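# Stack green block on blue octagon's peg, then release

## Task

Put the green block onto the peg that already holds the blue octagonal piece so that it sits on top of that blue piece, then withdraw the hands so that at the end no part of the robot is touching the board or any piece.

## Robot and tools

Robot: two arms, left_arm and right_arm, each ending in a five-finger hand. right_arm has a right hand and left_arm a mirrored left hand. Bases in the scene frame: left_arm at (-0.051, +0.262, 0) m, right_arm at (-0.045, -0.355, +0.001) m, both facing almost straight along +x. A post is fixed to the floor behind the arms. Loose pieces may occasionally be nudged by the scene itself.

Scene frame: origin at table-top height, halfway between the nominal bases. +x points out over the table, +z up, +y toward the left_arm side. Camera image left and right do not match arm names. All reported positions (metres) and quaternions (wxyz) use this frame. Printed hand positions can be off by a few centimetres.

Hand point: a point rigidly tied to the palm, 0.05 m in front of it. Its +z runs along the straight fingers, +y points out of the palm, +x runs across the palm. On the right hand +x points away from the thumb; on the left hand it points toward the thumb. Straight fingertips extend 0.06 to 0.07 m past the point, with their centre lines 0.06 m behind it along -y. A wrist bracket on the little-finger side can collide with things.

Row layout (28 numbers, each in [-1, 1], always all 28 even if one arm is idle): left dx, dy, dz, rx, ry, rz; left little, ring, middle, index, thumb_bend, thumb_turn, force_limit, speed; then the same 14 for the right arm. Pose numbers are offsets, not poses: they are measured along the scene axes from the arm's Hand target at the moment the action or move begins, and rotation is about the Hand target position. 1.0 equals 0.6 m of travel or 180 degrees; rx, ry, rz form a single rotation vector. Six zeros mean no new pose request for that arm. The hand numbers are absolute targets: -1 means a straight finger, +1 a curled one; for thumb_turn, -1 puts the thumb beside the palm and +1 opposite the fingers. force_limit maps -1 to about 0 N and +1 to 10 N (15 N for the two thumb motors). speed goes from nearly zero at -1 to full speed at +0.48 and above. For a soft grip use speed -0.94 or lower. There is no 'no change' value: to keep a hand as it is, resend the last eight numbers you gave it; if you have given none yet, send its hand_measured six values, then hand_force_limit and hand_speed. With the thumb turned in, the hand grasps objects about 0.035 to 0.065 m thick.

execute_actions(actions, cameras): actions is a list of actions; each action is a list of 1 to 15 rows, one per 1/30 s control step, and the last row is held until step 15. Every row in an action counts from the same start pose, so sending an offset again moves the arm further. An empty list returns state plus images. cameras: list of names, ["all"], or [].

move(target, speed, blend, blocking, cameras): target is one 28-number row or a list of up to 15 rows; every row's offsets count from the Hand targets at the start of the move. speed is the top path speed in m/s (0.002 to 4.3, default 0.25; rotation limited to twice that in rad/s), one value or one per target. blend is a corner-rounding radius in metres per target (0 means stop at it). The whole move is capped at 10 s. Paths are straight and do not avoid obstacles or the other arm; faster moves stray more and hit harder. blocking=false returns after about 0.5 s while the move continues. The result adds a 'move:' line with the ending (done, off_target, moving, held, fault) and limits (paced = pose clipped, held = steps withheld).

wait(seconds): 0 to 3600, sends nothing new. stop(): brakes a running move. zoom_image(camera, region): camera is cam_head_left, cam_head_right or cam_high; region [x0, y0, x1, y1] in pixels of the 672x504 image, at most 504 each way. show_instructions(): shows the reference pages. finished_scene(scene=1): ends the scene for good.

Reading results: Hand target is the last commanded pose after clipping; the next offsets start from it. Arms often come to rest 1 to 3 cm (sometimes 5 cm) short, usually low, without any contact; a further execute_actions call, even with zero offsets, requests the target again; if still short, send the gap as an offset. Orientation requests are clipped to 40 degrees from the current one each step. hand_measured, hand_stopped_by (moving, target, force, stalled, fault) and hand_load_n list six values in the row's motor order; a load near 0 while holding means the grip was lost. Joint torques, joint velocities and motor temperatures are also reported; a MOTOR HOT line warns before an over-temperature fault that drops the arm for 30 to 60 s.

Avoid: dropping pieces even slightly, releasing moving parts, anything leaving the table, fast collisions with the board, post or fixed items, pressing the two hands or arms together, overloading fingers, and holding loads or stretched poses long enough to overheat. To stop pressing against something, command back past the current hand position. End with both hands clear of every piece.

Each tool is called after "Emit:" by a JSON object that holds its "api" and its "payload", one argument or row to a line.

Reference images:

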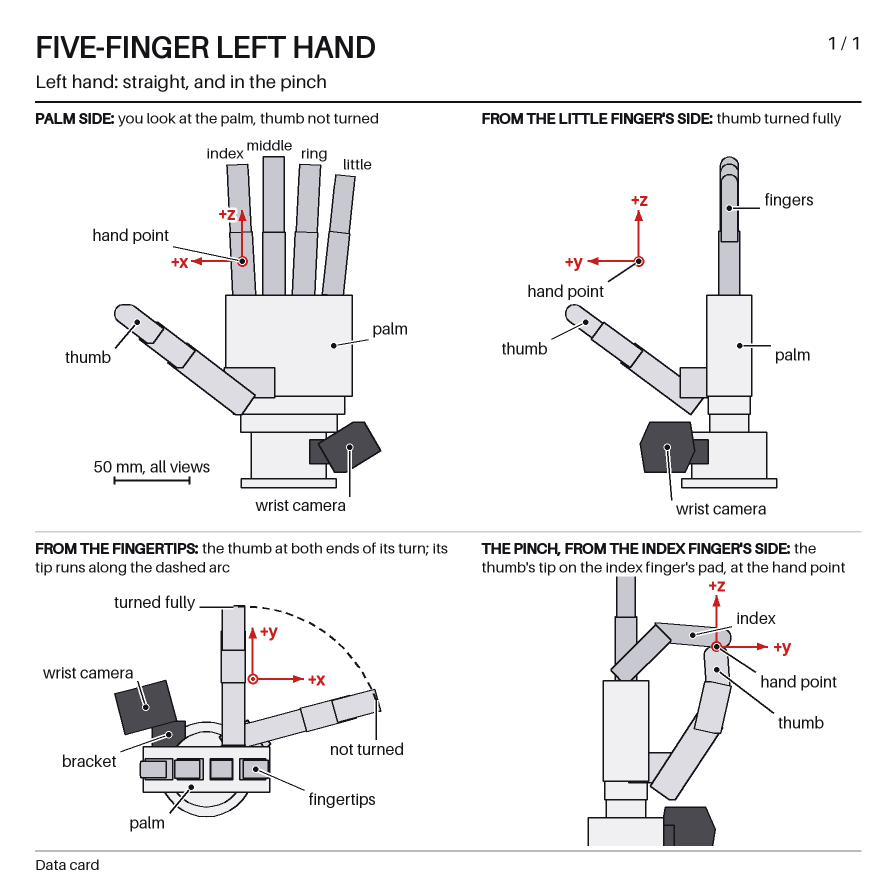

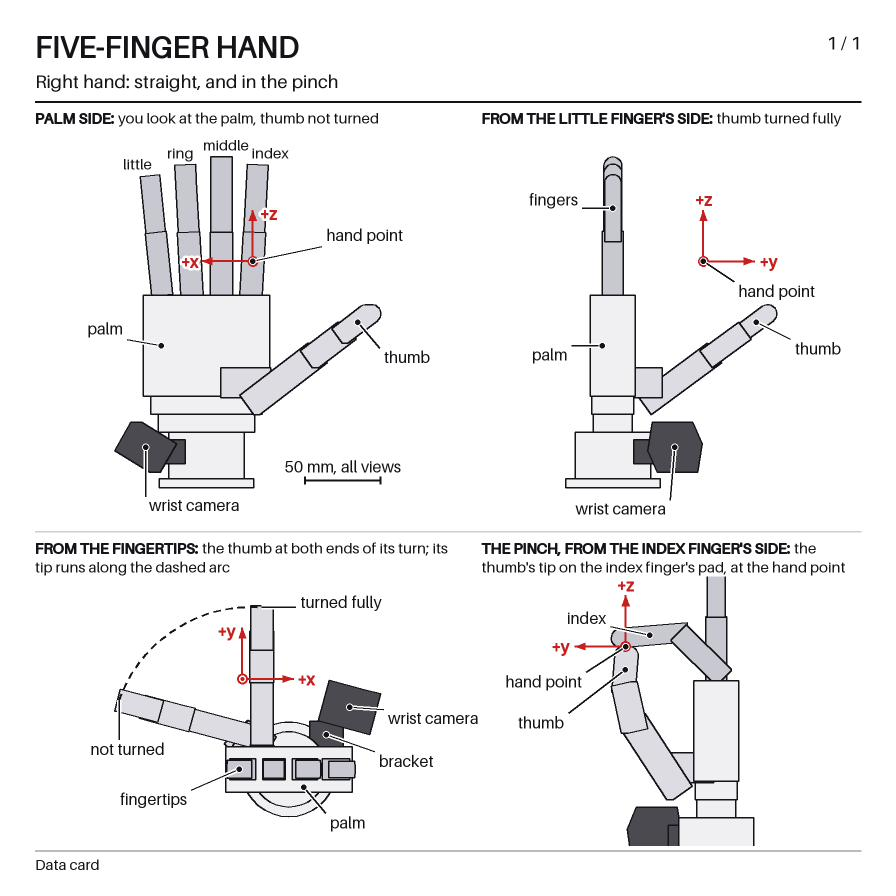

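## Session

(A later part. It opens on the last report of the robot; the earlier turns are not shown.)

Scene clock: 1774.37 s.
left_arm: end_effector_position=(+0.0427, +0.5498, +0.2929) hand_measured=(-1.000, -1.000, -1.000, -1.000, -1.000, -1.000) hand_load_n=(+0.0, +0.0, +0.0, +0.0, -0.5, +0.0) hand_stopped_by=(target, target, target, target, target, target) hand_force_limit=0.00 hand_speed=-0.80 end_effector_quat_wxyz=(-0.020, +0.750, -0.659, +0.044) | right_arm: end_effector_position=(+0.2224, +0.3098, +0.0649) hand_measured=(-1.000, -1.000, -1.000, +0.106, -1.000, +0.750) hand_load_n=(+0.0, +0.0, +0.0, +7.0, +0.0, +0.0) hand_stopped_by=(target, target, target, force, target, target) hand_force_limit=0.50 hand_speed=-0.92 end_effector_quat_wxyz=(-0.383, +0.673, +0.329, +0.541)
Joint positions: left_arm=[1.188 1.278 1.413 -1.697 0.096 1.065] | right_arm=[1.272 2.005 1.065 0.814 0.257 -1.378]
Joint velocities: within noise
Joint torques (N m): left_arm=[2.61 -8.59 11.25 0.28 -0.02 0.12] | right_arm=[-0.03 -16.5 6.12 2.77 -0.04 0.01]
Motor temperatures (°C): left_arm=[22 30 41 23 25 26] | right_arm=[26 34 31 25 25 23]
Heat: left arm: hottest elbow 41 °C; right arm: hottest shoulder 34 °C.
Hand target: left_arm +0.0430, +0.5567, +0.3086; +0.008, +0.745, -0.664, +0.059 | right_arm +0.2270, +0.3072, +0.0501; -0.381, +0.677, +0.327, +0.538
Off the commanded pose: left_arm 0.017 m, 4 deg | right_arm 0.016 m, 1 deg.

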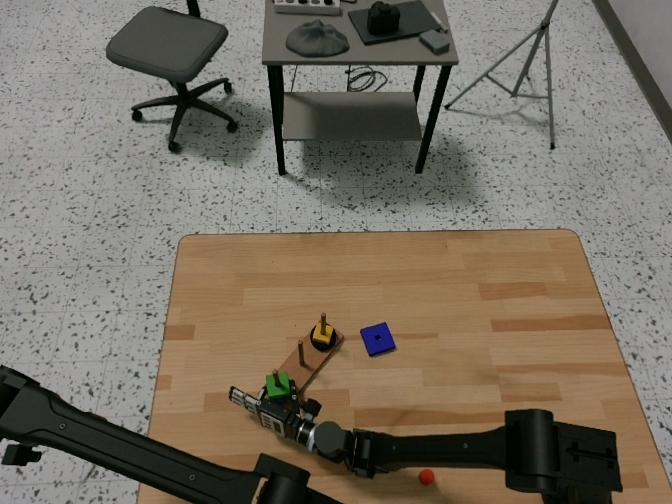

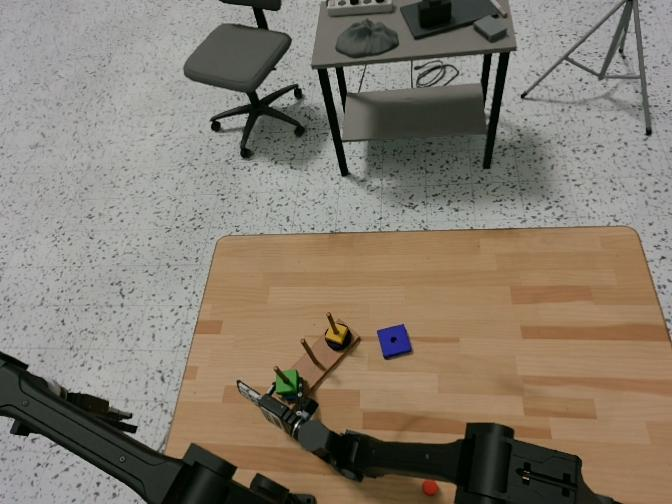

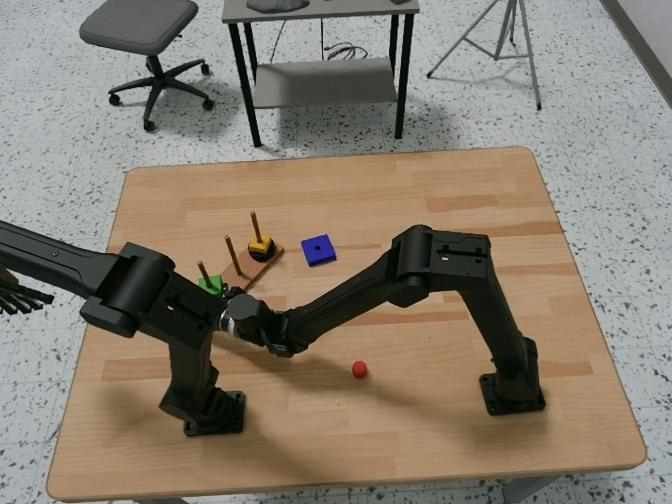

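Emit:
{"api": "move", "payload": {
  "target": [0,0,0,0,0,0,-1,-1,-1,-1,-1,-1,0,-0.8, 0,-0.001,-0.004,0,0,0,-1,-1,-1,0.6,-1,0.75,0.5,-0.92],
  "speed": 0.015,
  "cameras": ["cam_head_left","cam_head_right"]
}}

Emit:
{"api": "zoom_image", "payload": {
  "camera": "cam_head_left",
  "region": [258, 362, 298, 402]
}}

Emit:
{"api": "zoom_image", "payload": {
  "camera": "cam_head_right",
  "region": [264, 362, 304, 402]
}}

Scene clock: 1786.50 s.
left_arm: end_effector_position=(+0.0427, +0.5498, +0.2929) hand_measured=(-1.000, -1.000, -1.000, -1.000, -1.000, -1.000) hand_load_n=(+0.0, +0.0, +0.0, +0.0, +0.0, +0.0) hand_stopped_by=(target, target, target, target, target, target) hand_force_limit=0.00 hand_speed=-0.80 end_effector_quat_wxyz=(-0.020, +0.750, -0.659, +0.044) | right_arm: end_effector_position=(+0.2224, +0.3101, +0.0648) hand_measured=(-1.000, -1.000, -1.000, +0.106, -1.000, +0.750) hand_load_n=(+0.0, +0.0, +0.0, +7.0, +0.0, -0.5) hand_stopped_by=(target, target, target, force, target, target) hand_force_limit=0.50 hand_speed=-0.92 end_effector_quat_wxyz=(-0.384, +0.672, +0.329, +0.542)
Joint positions: left_arm=[1.188 1.278 1.413 -1.697 0.096 1.065] | right_arm=[1.272 2.008 1.065 0.82 0.257 -1.378]
Joint torques (N m): left_arm=[2.37 -7.77 11.34 0.08 -0.02 0.13] | right_arm=[0.09 -16.09 5.94 2.81 -0.03 0.02]
Heat: left arm: hottest elbow 41 °C; right arm: hottest shoulder 34 °C.
Hand target: left_arm +0.0430, +0.5567, +0.3086; +0.008, +0.745, -0.664, +0.059 | right_arm +0.2270, +0.3065, +0.0475; -0.381, +0.677, +0.328, +0.538
Off the commanded pose: left_arm 0.017 m, 4 deg | right_arm 0.018 m, 1 deg.
joint sent to its limit (left arm) — joint 4 (wrist pitch), lower limit. The joint targets are off in orientation, not in position.
move: off_target (right_arm)

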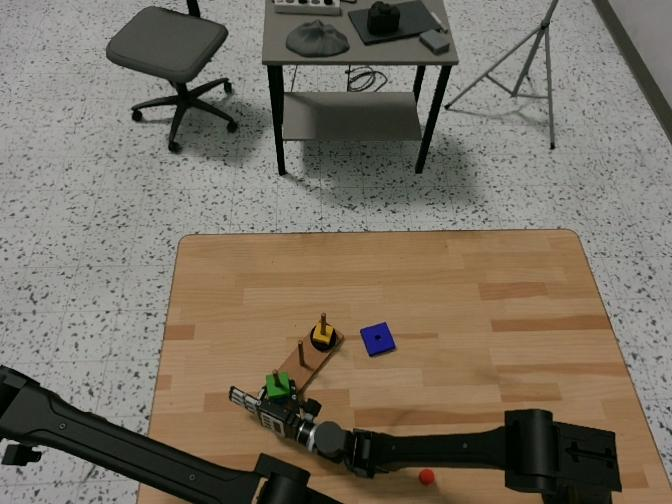

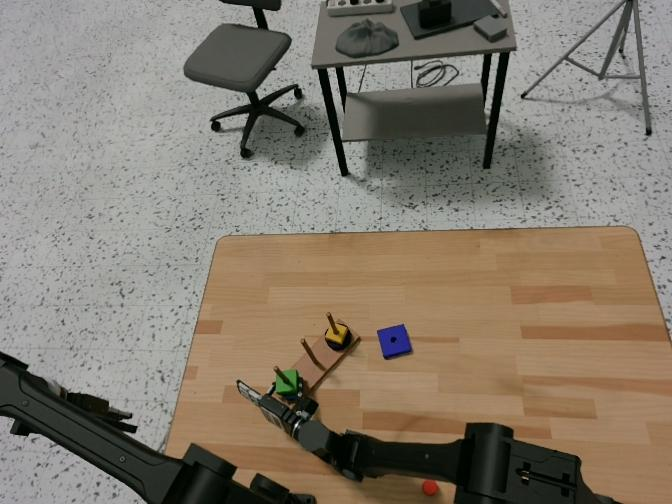

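Scaled by 12.600 from the camera's image (finer frame: 960x720).

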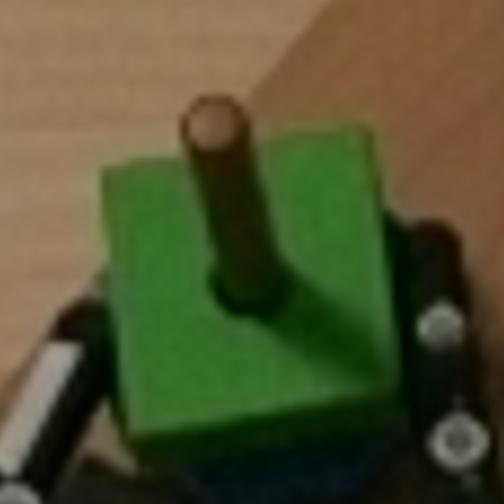

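Scaled by 12.600 from the camera's image (finer frame: 960x720).

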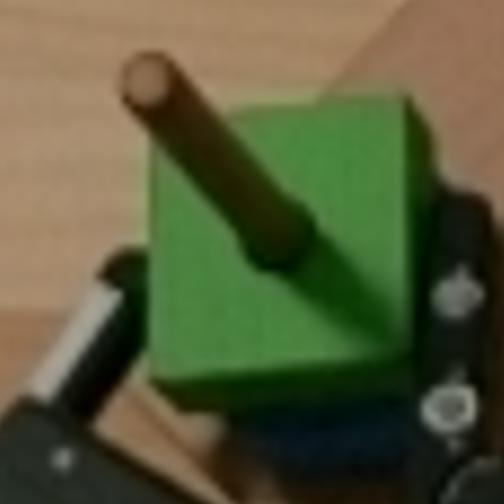

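Emit:
{"api": "move", "payload": {
  "target": [0,0,0,0,0,0,-1,-1,-1,-1,-1,-1,0,-0.8, 0,0.002,0.009,0,0,0,-1,-1,-1,0.6,-1,0.75,0.5,-0.92],
  "speed": 0.02
}}

Scene clock: 1798.50 s.
left_arm: end_effector_position=(+0.0427, +0.5498, +0.2929) hand_measured=(-1.000, -1.000, -1.000, -1.000, -1.000, -1.000) hand_load_n=(+0.0, +0.0, +0.0, +0.0, +0.0, +0.0) hand_stopped_by=(target, target, target, target, target, target) hand_force_limit=0.00 hand_speed=-0.80 end_effector_quat_wxyz=(-0.020, +0.750, -0.659, +0.044) | right_arm: end_effector_position=(+0.2224, +0.3101, +0.0648) hand_measured=(-1.000, -1.000, -1.000, +0.106, -1.000, +0.750) hand_load_n=(+0.0, +0.0, +0.0, +7.0, +0.5, -0.5) hand_stopped_by=(target, target, target, force, target, target) hand_force_limit=0.50 hand_speed=-0.92 end_effector_quat_wxyz=(-0.384, +0.672, +0.329, +0.542)
Joint positions: left_arm=[1.188 1.278 1.413 -1.697 0.096 1.065] | right_arm=[1.272 2.008 1.065 0.82 0.257 -1.378]
Joint torques (N m): left_arm=[2.37 -8.06 11.26 0.12 -0.06 0.11] | right_arm=[0.09 -16.85 6.23 2.28 -0.01 0]
Heat: left arm: hottest elbow 41 °C; right arm: hottest shoulder 35 °C.
Hand target: left_arm +0.0430, +0.5567, +0.3086; +0.008, +0.745, -0.664, +0.059 | right_arm +0.2270, +0.3077, +0.0529; -0.381, +0.677, +0.328, +0.538
Off the commanded pose: left_arm 0.017 m, 4 deg | right_arm 0.013 m, 1 deg.
joint sent to its limit (left arm) — joint 4 (wrist pitch), lower limit. The joint targets are off in orientation, not in position.
move: off_target (right_arm)

Emit:
{"api": "move", "payload": {
  "target": [0,0,0,0,0,0,-1,-1,-1,-1,-1,-1,0,-0.8, 0,0,0,0,0,0,-1,-1,-1,-0.05,-1,0.75,0.5,-0.88],
  "speed": 0.02,
  "cameras": ["cam_head_left","cam_head_right"]
}}

Emit:
{"api": "zoom_image", "payload": {
  "camera": "cam_head_left",
  "region": [258, 362, 298, 402]
}}

Emit:
{"api": "zoom_image", "payload": {
  "camera": "cam_head_right",
  "region": [264, 362, 304, 402]
}}

Scene clock: 1804.67 s.
left_arm: end_effector_position=(+0.0427, +0.5498, +0.2929) hand_measured=(-1.000, -1.000, -1.000, -1.000, -1.000, -1.000) hand_load_n=(+0.0, +0.0, +0.5, +0.0, +0.0, +0.0) hand_stopped_by=(target, target, target, target, target, target) hand_force_limit=0.00 hand_speed=-0.80 end_effector_quat_wxyz=(-0.020, +0.750, -0.659, +0.044) | right_arm: end_effector_position=(+0.2224, +0.3101, +0.0648) hand_measured=(-1.000, -1.000, -1.000, -0.050, -1.000, +0.750) hand_load_n=(+0.0, +0.0, +0.0, +0.0, +0.0, +0.0) hand_stopped_by=(target, target, target, target, target, target) hand_force_limit=0.50 hand_speed=-0.88 end_effector_quat_wxyz=(-0.384, +0.672, +0.329, +0.542)
Joint positions: left_arm=[1.188 1.278 1.413 -1.697 0.096 1.065] | right_arm=[1.272 2.008 1.065 0.82 0.257 -1.378]
Joint torques (N m): left_arm=[3.08 -8 11.36 0.12 -0.05 0.13] | right_arm=[0.09 -16.97 6.24 2.22 -0.05 0.02]
Heat: left arm: hottest elbow 41 °C; right arm: hottest shoulder 35 °C.
Hand target: left_arm +0.0430, +0.5567, +0.3086; +0.008, +0.745, -0.664, +0.059 | right_arm +0.2270, +0.3077, +0.0529; -0.381, +0.677, +0.328, +0.538
Off the commanded pose: left_arm 0.017 m, 4 deg | right_arm 0.013 m, 1 deg.
joint sent to its limit (left arm) — joint 4 (wrist pitch), lower limit. The joint targets are off in orientation, not in position.
move: done

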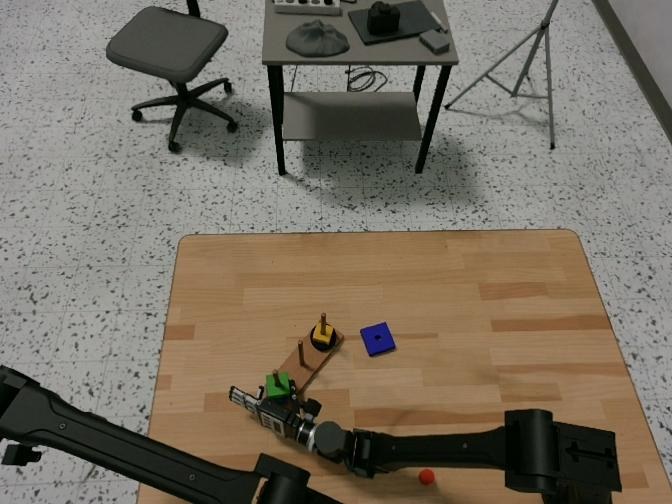

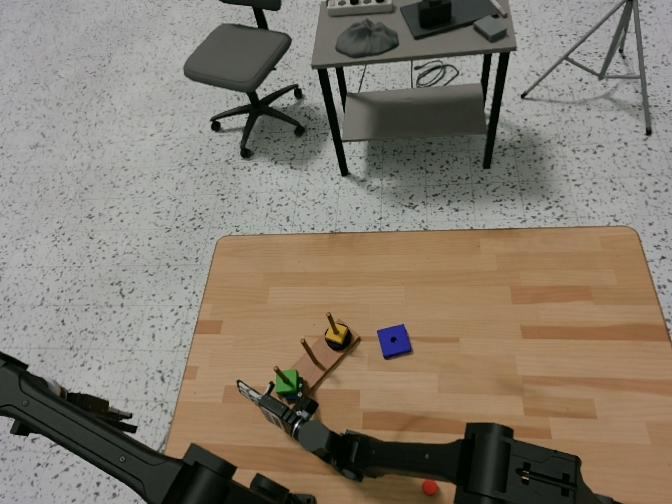

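Scaled by 12.600 from the camera's image (finer frame: 960x720).

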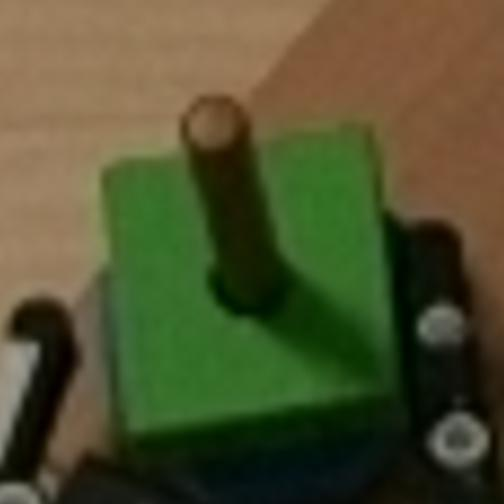

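Scaled by 12.600 from the camera's image (finer frame: 960x720).

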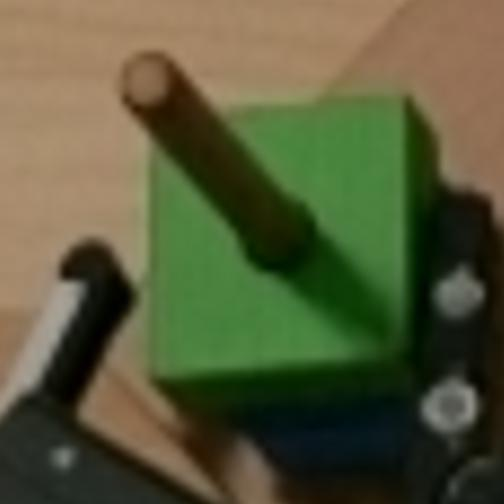

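Emit:
{"api": "move", "payload": {
  "target": [0,0,0,0,0,0,-1,-1,-1,-1,-1,-1,0,-0.8, 0.0012,-0.0067,0,0,0,0,-1,-1,-1,-0.5,-1,0.75,0.5,-0.8],
  "speed": 0.02,
  "cameras": ["cam_head_left","cam_head_right"]
}}

Emit:
{"api": "zoom_image", "payload": {
  "camera": "cam_head_left",
  "region": [258, 362, 298, 402]
}}

Emit:
{"api": "zoom_image", "payload": {
  "camera": "cam_head_right",
  "region": [264, 362, 304, 402]
}}

Scene clock: 1827.13 s.
left_arm: end_effector_position=(+0.0427, +0.5498, +0.2929) hand_measured=(-1.000, -1.000, -1.000, -1.000, -1.000, -1.000) hand_load_n=(+0.0, +0.0, +0.0, +0.0, +0.0, +0.0) hand_stopped_by=(target, target, target, target, target, target) hand_force_limit=0.00 hand_speed=-0.80 end_effector_quat_wxyz=(-0.020, +0.750, -0.659, +0.044) | right_arm: end_effector_position=(+0.2226, +0.3090, +0.0634) hand_measured=(-1.000, -1.000, -1.000, -0.500, -1.000, +0.750) hand_load_n=(-0.5, +0.0, +0.0, +0.0, +0.0, -1.0) hand_stopped_by=(target, target, target, target, target, target) hand_force_limit=0.50 hand_speed=-0.80 end_effector_quat_wxyz=(-0.384, +0.672, +0.330, +0.541)
Joint positions: left_arm=[1.188 1.278 1.413 -1.697 0.096 1.065] | right_arm=[1.27 2.008 1.062 0.82 0.255 -1.378]
Joint torques (N m): left_arm=[2.49 -8.35 11.3 0.08 -0.05 0.12] | right_arm=[0.03 -17.26 5.63 2.5 -0.04 0.01]
Heat: left arm: hottest elbow 42 °C; right arm: hottest shoulder 35 °C.
Hand target: left_arm +0.0430, +0.5567, +0.3086; +0.008, +0.745, -0.664, +0.059 | right_arm +0.2277, +0.3038, +0.0530; -0.381, +0.677, +0.328, +0.538
Off the commanded pose: left_arm 0.017 m, 4 deg | right_arm 0.013 m, 1 deg.
joint sent to its limit (left arm) — joint 4 (wrist pitch), lower limit. The joint targets are off in orientation, not in position.
move: off_target (right_arm)

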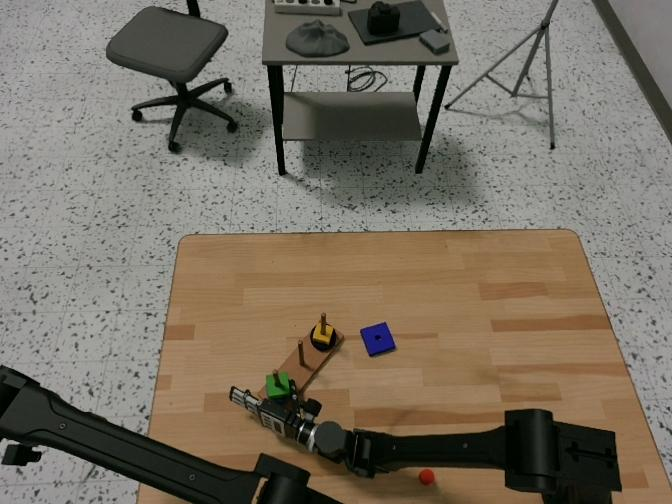

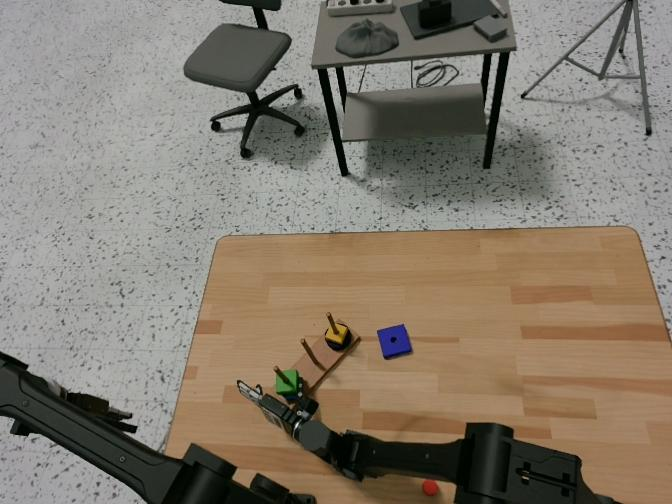

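Scaled by 12.600 from the camera's image (finer frame: 960x720).

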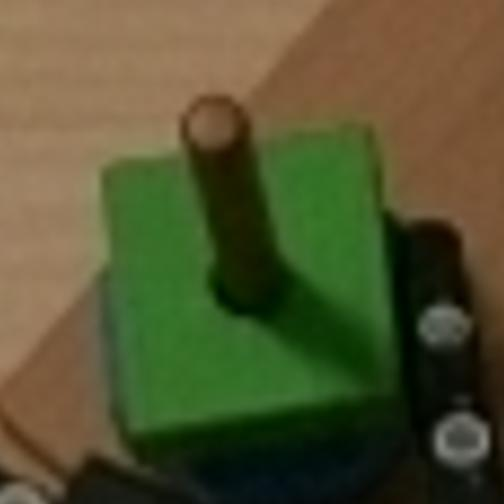

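Scaled by 12.600 from the camera's image (finer frame: 960x720).

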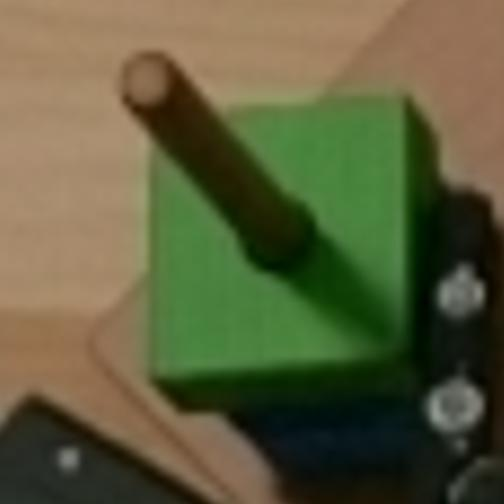

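Emit:
{"api": "move", "payload": {
  "target": [0,0,0,0,0,0,-1,-1,-1,-1,-1,-1,0,-0.8, 0.0015,-0.0067,0.003,0,0,0,-1,-1,-1,-0.5,-1,0.75,0.5,-0.8],
  "speed": 0.02,
  "cameras": ["cam_head_left","cam_head_right"]
}}

Emit:
{"api": "zoom_image", "payload": {
  "camera": "cam_head_left",
  "region": [258, 362, 298, 402]
}}

Emit:
{"api": "zoom_image", "payload": {
  "camera": "cam_head_right",
  "region": [264, 362, 304, 402]
}}

Scene clock: 1836.33 s.
left_arm: end_effector_position=(+0.0427, +0.5498, +0.2929) hand_measured=(-1.000, -1.000, -1.000, -1.000, -1.000, -1.000) hand_load_n=(+0.0, +0.0, +0.0, +0.0, +0.0, +0.0) hand_stopped_by=(target, target, target, target, target, target) hand_force_limit=0.00 hand_speed=-0.80 end_effector_quat_wxyz=(-0.020, +0.750, -0.659, +0.044) | right_arm: end_effector_position=(+0.2243, +0.3030, +0.0593) hand_measured=(-1.000, -1.000, -1.000, -0.500, -1.000, +0.750) hand_load_n=(+0.0, +0.0, +0.0, +0.0, +0.0, +0.0) hand_stopped_by=(target, target, target, target, target, target) hand_force_limit=0.50 hand_speed=-0.80 end_effector_quat_wxyz=(-0.381, +0.675, +0.331, +0.539)
Joint positions: left_arm=[1.188 1.278 1.413 -1.697 0.096 1.065] | right_arm=[1.265 2.004 1.048 0.822 0.251 -1.378]
Joint torques (N m): left_arm=[2.49 -8.06 11.38 0.14 -0.01 0.12] | right_arm=[-0.03 -17.85 5.85 2.45 -0.05 0.01]
Heat: left arm: hottest elbow 42 °C; right arm: hottest shoulder 35 °C.
Hand target: left_arm +0.0430, +0.5567, +0.3086; +0.008, +0.745, -0.664, +0.059 | right_arm +0.2287, +0.2997, +0.0549; -0.381, +0.677, +0.328, +0.538
Off the commanded pose: left_arm 0.017 m, 4 deg | right_arm 0.007 m, 0 deg.
joint sent to its limit (left arm) — joint 4 (wrist pitch), lower limit. The joint targets are off in orientation, not in position.
move: done

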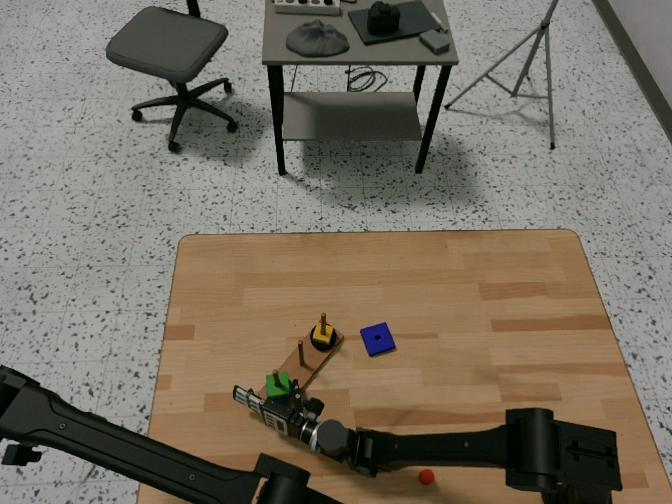

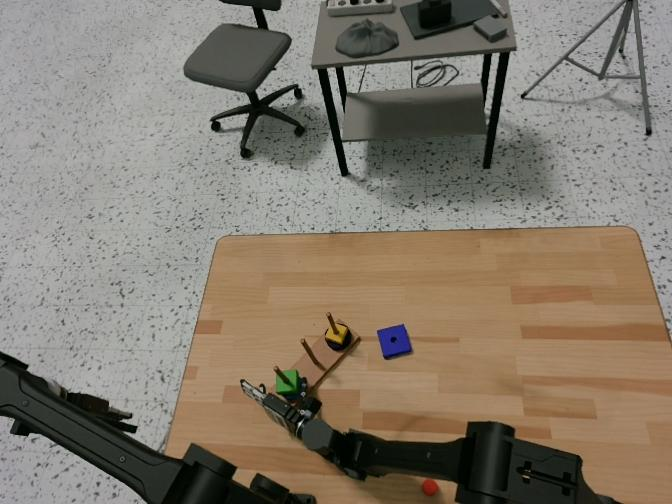

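Scaled by 12.600 from the camera's image (finer frame: 960x720).

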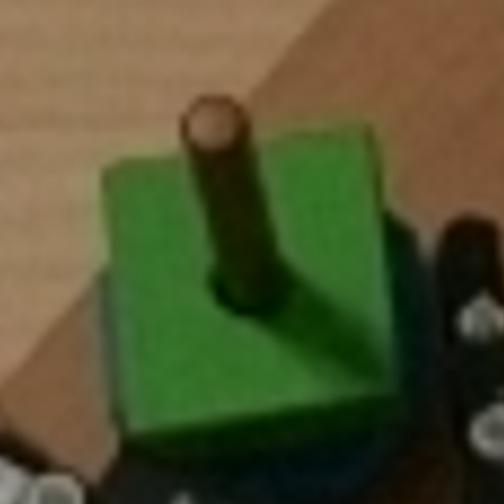

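Scaled by 12.600 from the camera's image (finer frame: 960x720).

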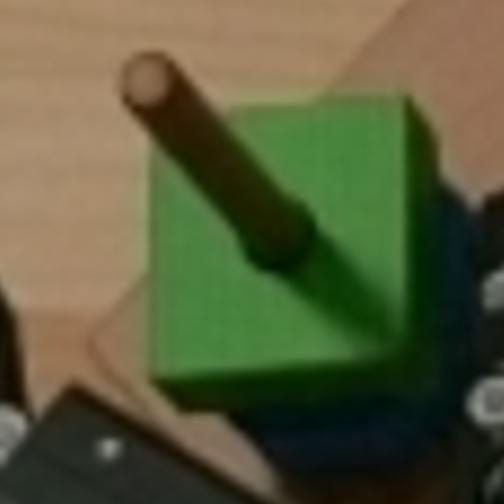

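Emit:
{"api": "move", "payload": {
  "target": [0,0,0,0,0,0,-1,-1,-1,-1,-1,-1,0,-0.8, 0.001,-0.006,0.004,0,0,0,-1,-1,-1,-1,-1,0.75,0.5,-0.6],
  "speed": 0.02,
  "cameras": ["cam_head_left","cam_head_right"]
}}

Emit:
{"api": "zoom_image", "payload": {
  "camera": "cam_head_left",
  "region": [225, 355, 305, 435]
}}

Emit:
{"api": "zoom_image", "payload": {
  "camera": "cam_head_right",
  "region": [235, 355, 315, 435]
}}

Scene clock: 1853.33 s.
left_arm: end_effector_position=(+0.0427, +0.5498, +0.2929) hand_measured=(-1.000, -1.000, -1.000, -1.000, -1.000, -1.000) hand_load_n=(+0.0, +0.0, +0.0, +0.0, +0.0, +0.0) hand_stopped_by=(target, target, target, target, target, target) hand_force_limit=0.00 hand_speed=-0.80 end_effector_quat_wxyz=(-0.020, +0.750, -0.659, +0.044) | right_arm: end_effector_position=(+0.2244, +0.2989, +0.0545) hand_measured=(-1.000, -1.000, -1.000, -1.000, -1.000, +0.750) hand_load_n=(+0.0, +0.0, +0.0, +0.0, +0.5, +0.5) hand_stopped_by=(target, target, target, target, target, target) hand_force_limit=0.50 hand_speed=-0.60 end_effector_quat_wxyz=(-0.378, +0.678, +0.333, +0.536)
Joint positions: left_arm=[1.188 1.278 1.413 -1.697 0.096 1.065] | right_arm=[1.263 2.004 1.037 0.822 0.248 -1.378]
Joint torques (N m): left_arm=[2.61 -8.23 11.36 0.09 -0.05 0.12] | right_arm=[0.32 -18.26 5.68 2.44 -0.07 0]
Heat: left arm: hottest elbow 42 °C; right arm: hottest shoulder 36 °C.
Hand target: left_arm +0.0430, +0.5567, +0.3086; +0.008, +0.745, -0.664, +0.059 | right_arm +0.2292, +0.2963, +0.0573; -0.381, +0.677, +0.328, +0.538
Off the commanded pose: left_arm 0.017 m, 4 deg | right_arm 0.006 m, 1 deg.
joint sent to its limit (left arm) — joint 4 (wrist pitch), lower limit. The joint targets are off in orientation, not in position.
move: done

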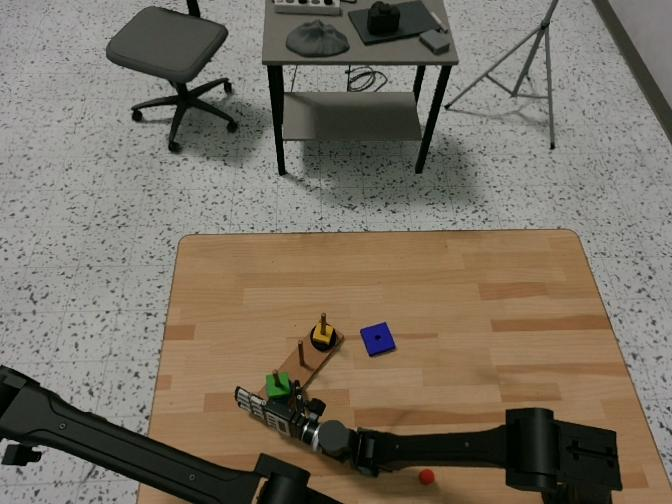

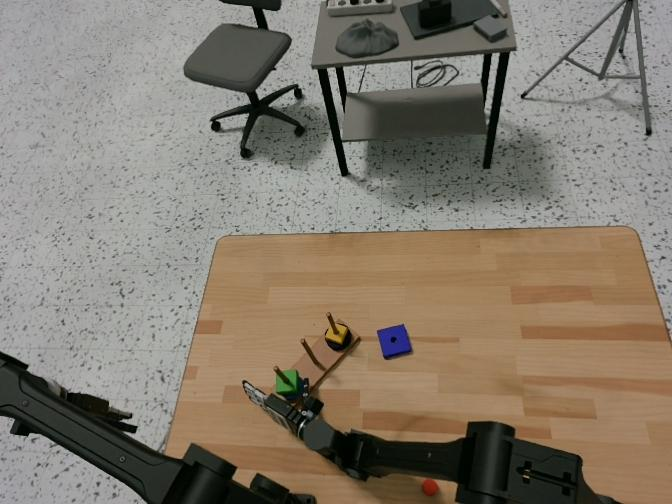

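Scaled by 6.300 from the camera's image (finer frame: 960x720).

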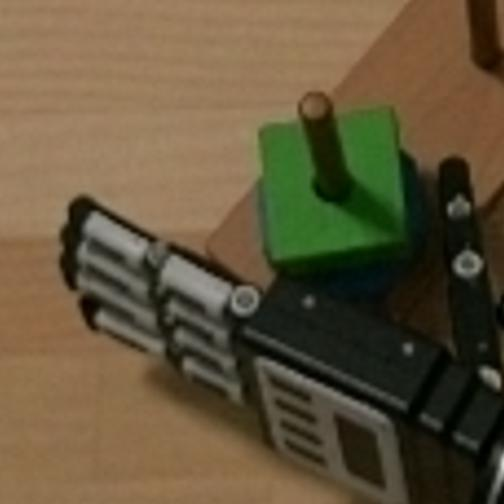

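Scaled by 6.300 from the camera's image (finer frame: 960x720).

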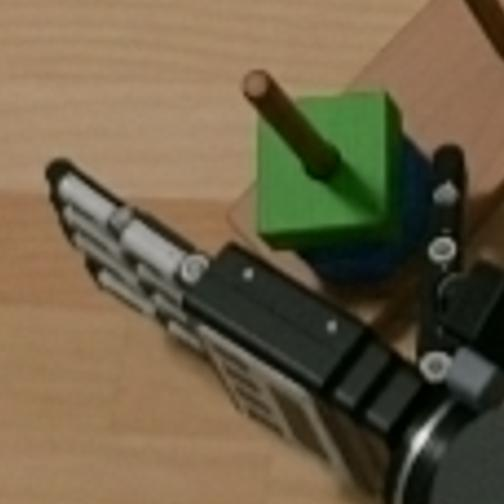

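Emit:
{"api": "move", "payload": {
  "target": [0,0,0,0,0,0,-1,-1,-1,-1,-1,-1,0,-0.8, -0.07,-0.016,0.008,0,0,0,-1,-1,-1,-1,-1,0.75,0.5,-0.6],
  "speed": 0.04,
  "cameras": ["cam_head_left","cam_head_right"]
}}

Emit:
{"api": "zoom_image", "payload": {
  "camera": "cam_head_left",
  "region": [225, 355, 305, 435]
}}

Emit:
{"api": "zoom_image", "payload": {
  "camera": "cam_head_right",
  "region": [235, 355, 315, 435]
}}

Scene clock: 1883.77 s.
left_arm: end_effector_position=(+0.0427, +0.5498, +0.2929) hand_measured=(-1.000, -1.000, -1.000, -1.000, -1.000, -1.000) hand_load_n=(+0.0, +0.0, +0.0, +0.0, +0.0, +0.0) hand_stopped_by=(target, target, target, target, target, target) hand_force_limit=0.00 hand_speed=-0.80 end_effector_quat_wxyz=(-0.020, +0.750, -0.659, +0.044) | right_arm: end_effector_position=(+0.1913, +0.2863, +0.0587) hand_measured=(-1.000, -1.000, -1.000, -1.000, -1.000, +0.750) hand_load_n=(+0.0, +0.0, +0.0, +0.0, +0.0, +0.5) hand_stopped_by=(target, target, target, target, target, target) hand_force_limit=0.50 hand_speed=-0.60 end_effector_quat_wxyz=(-0.372, +0.679, +0.335, +0.537)
Joint positions: left_arm=[1.188 1.278 1.413 -1.697 0.096 1.065] | right_arm=[1.322 1.964 0.98 0.83 0.314 -1.375]
Joint torques (N m): left_arm=[2.61 -8.12 11.38 0.17 -0.03 0.09] | right_arm=[1.49 -17.55 5.52 2.65 0.23 0.09]
Heat: left arm: hottest elbow 42 °C; right arm: hottest shoulder 37 °C.
Hand target: left_arm +0.0430, +0.5567, +0.3086; +0.008, +0.745, -0.664, +0.059 | right_arm +0.1872, +0.2866, +0.0621; -0.381, +0.677, +0.328, +0.538
Off the commanded pose: left_arm 0.017 m, 4 deg | right_arm 0.005 m, 1 deg.
joint sent to its limit (left arm) — joint 4 (wrist pitch), lower limit. The joint targets are off in orientation, not in position.
move: done

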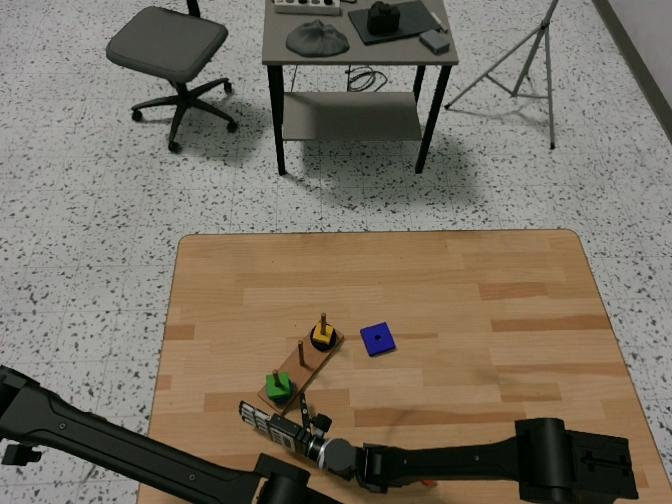

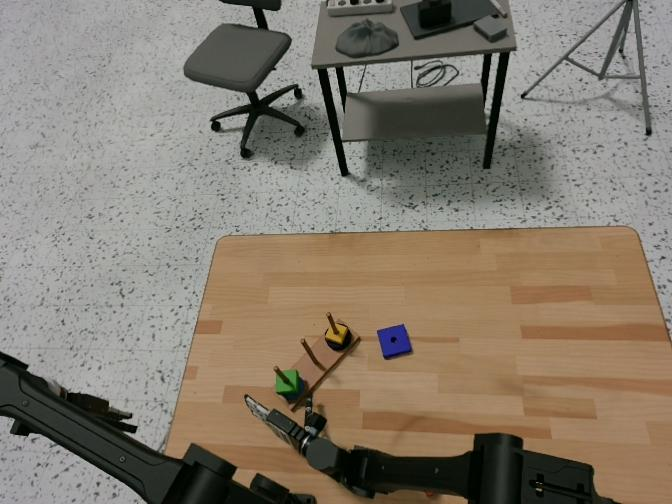

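Scaled by 6.300 from the camera's image (finer frame: 960x720).

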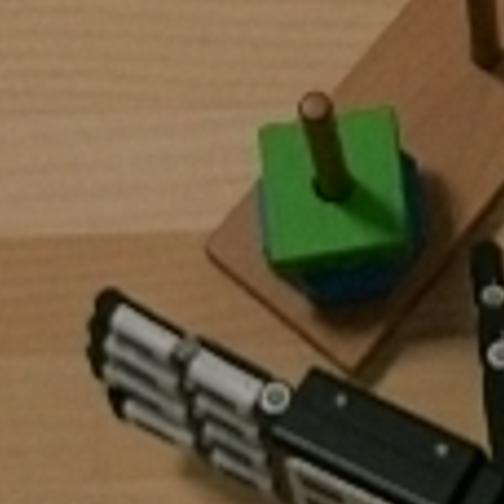

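Scaled by 6.300 from the camera's image (finer frame: 960x720).

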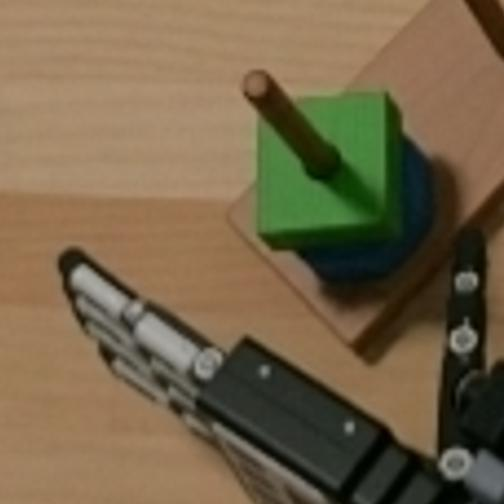

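Emit:
{"api": "move", "payload": {
  "target": [
    [0,0,0,0,0,0,-1,-1,-1,-1,-1,-1,0,-0.8, -0.01,-0.05,0.06,0,0,0,-1,-1,-1,-1,-1,0.75,0.5,-0.6],
    [0,0,0,0,0,0,-1,-1,-1,-1,-1,-1,0,-0.8, -0.01,-0.2,0.15,0,0,0,-1,-1,-1,-1,-1,0.75,0.5,-0.6]
  ],
  "speed": 0.12,
  "blend": [0.02,0],
  "cameras": ["cam_head_left","cam_head_right","cam_high"]
}}

Emit:
{"api": "zoom_image", "payload": {
  "camera": "cam_head_left",
  "region": [245, 355, 305, 415]
}}

Emit:
{"api": "zoom_image", "payload": {
  "camera": "cam_head_right",
  "region": [255, 355, 315, 415]
}}

Emit:
{"api": "zoom_image", "payload": {
  "camera": "cam_high",
  "region": [180, 250, 240, 310]
}}

Scene clock: 1896.50 s.
left_arm: end_effector_position=(+0.0427, +0.5498, +0.2929) hand_measured=(-1.000, -1.000, -1.000, -1.000, -1.000, -1.000) hand_load_n=(+0.0, +0.0, +0.0, +0.0, -0.5, +0.0) hand_stopped_by=(target, target, target, target, target, target) hand_force_limit=0.00 hand_speed=-0.80 end_effector_quat_wxyz=(-0.020, +0.750, -0.659, +0.044) | right_arm: end_effector_position=(+0.1789, +0.1704, +0.1608) hand_measured=(-1.000, -1.000, -1.000, -1.000, -1.000, +0.750) hand_load_n=(+0.0, +0.0, +0.0, +0.0, +0.0, +0.5) hand_stopped_by=(target, target, target, target, target, target) hand_force_limit=0.50 hand_speed=-0.60 end_effector_quat_wxyz=(-0.387, +0.669, +0.326, +0.545)
Joint positions: left_arm=[1.188 1.278 1.413 -1.697 0.096 1.065] | right_arm=[1.295 1.507 0.671 0.723 0.282 -1.375]
Joint torques (N m): left_arm=[2.67 -8.12 11.33 0.12 -0.02 0.14] | right_arm=[0.15 -11.46 6.49 1.57 -0.06 0.02]
Heat: left arm: hottest elbow 42 °C; right arm: hottest shoulder 36 °C.
Hand target: left_arm +0.0430, +0.5567, +0.3086; +0.008, +0.745, -0.664, +0.059 | right_arm +0.1811, +0.1667, +0.1522; -0.381, +0.676, +0.328, +0.538
Off the commanded pose: left_arm 0.017 m, 4 deg | right_arm 0.010 m, 1 deg.
joint sent to its limit (left arm) — joint 4 (wrist pitch), lower limit. The joint targets are off in orientation, not in position.
move: done

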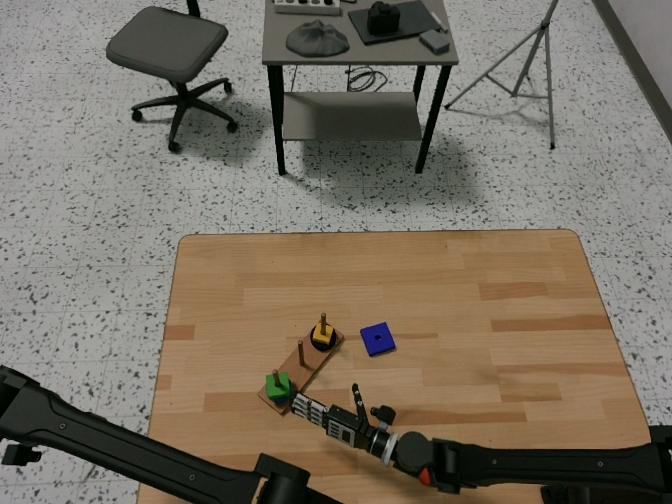

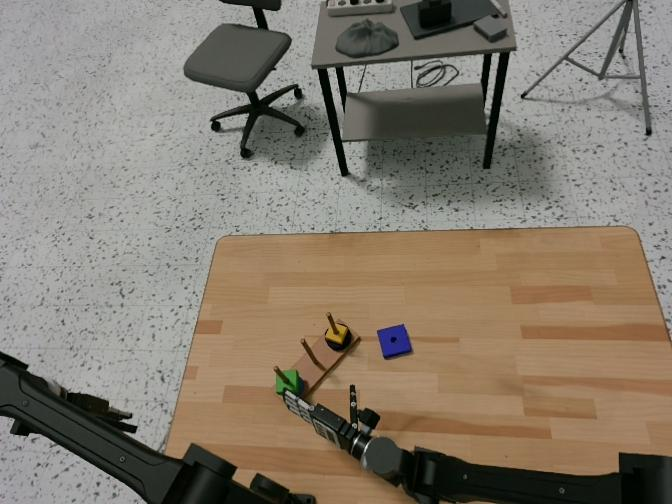

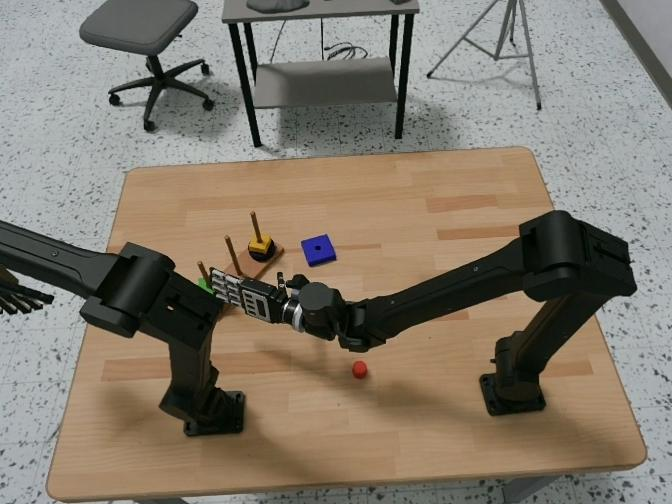

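Scaled by 8.400 from the camera's image (finer frame: 960x720).

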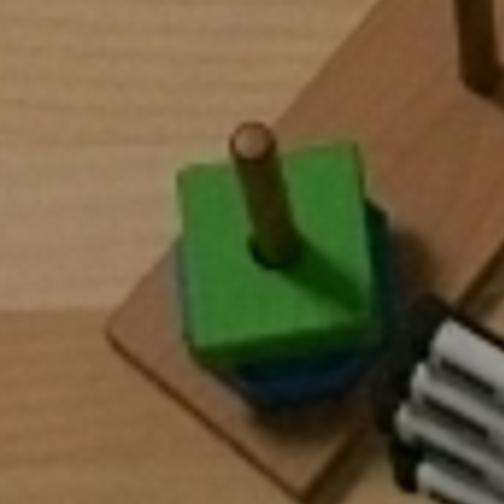

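Scaled by 8.400 from the camera's image (finer frame: 960x720).

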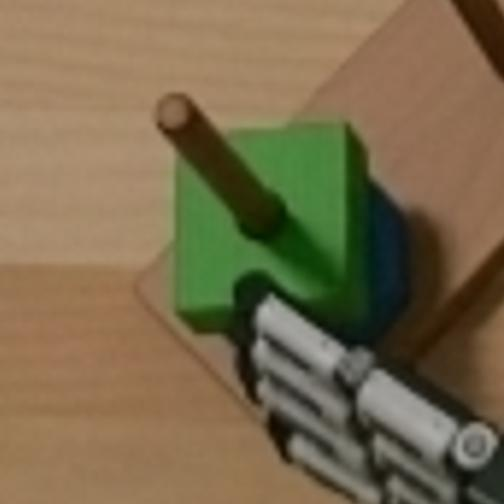

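Scaled by 8.400 from the camera's image (finer frame: 960x720).

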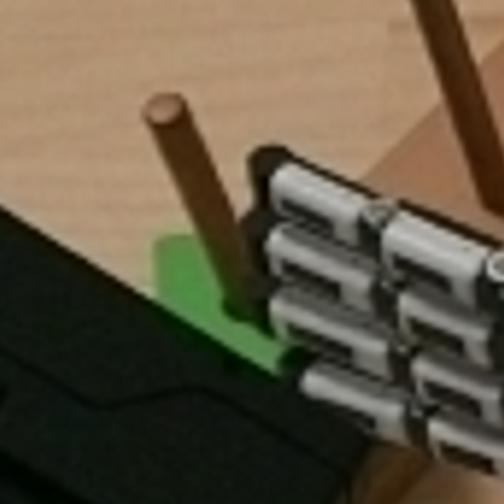

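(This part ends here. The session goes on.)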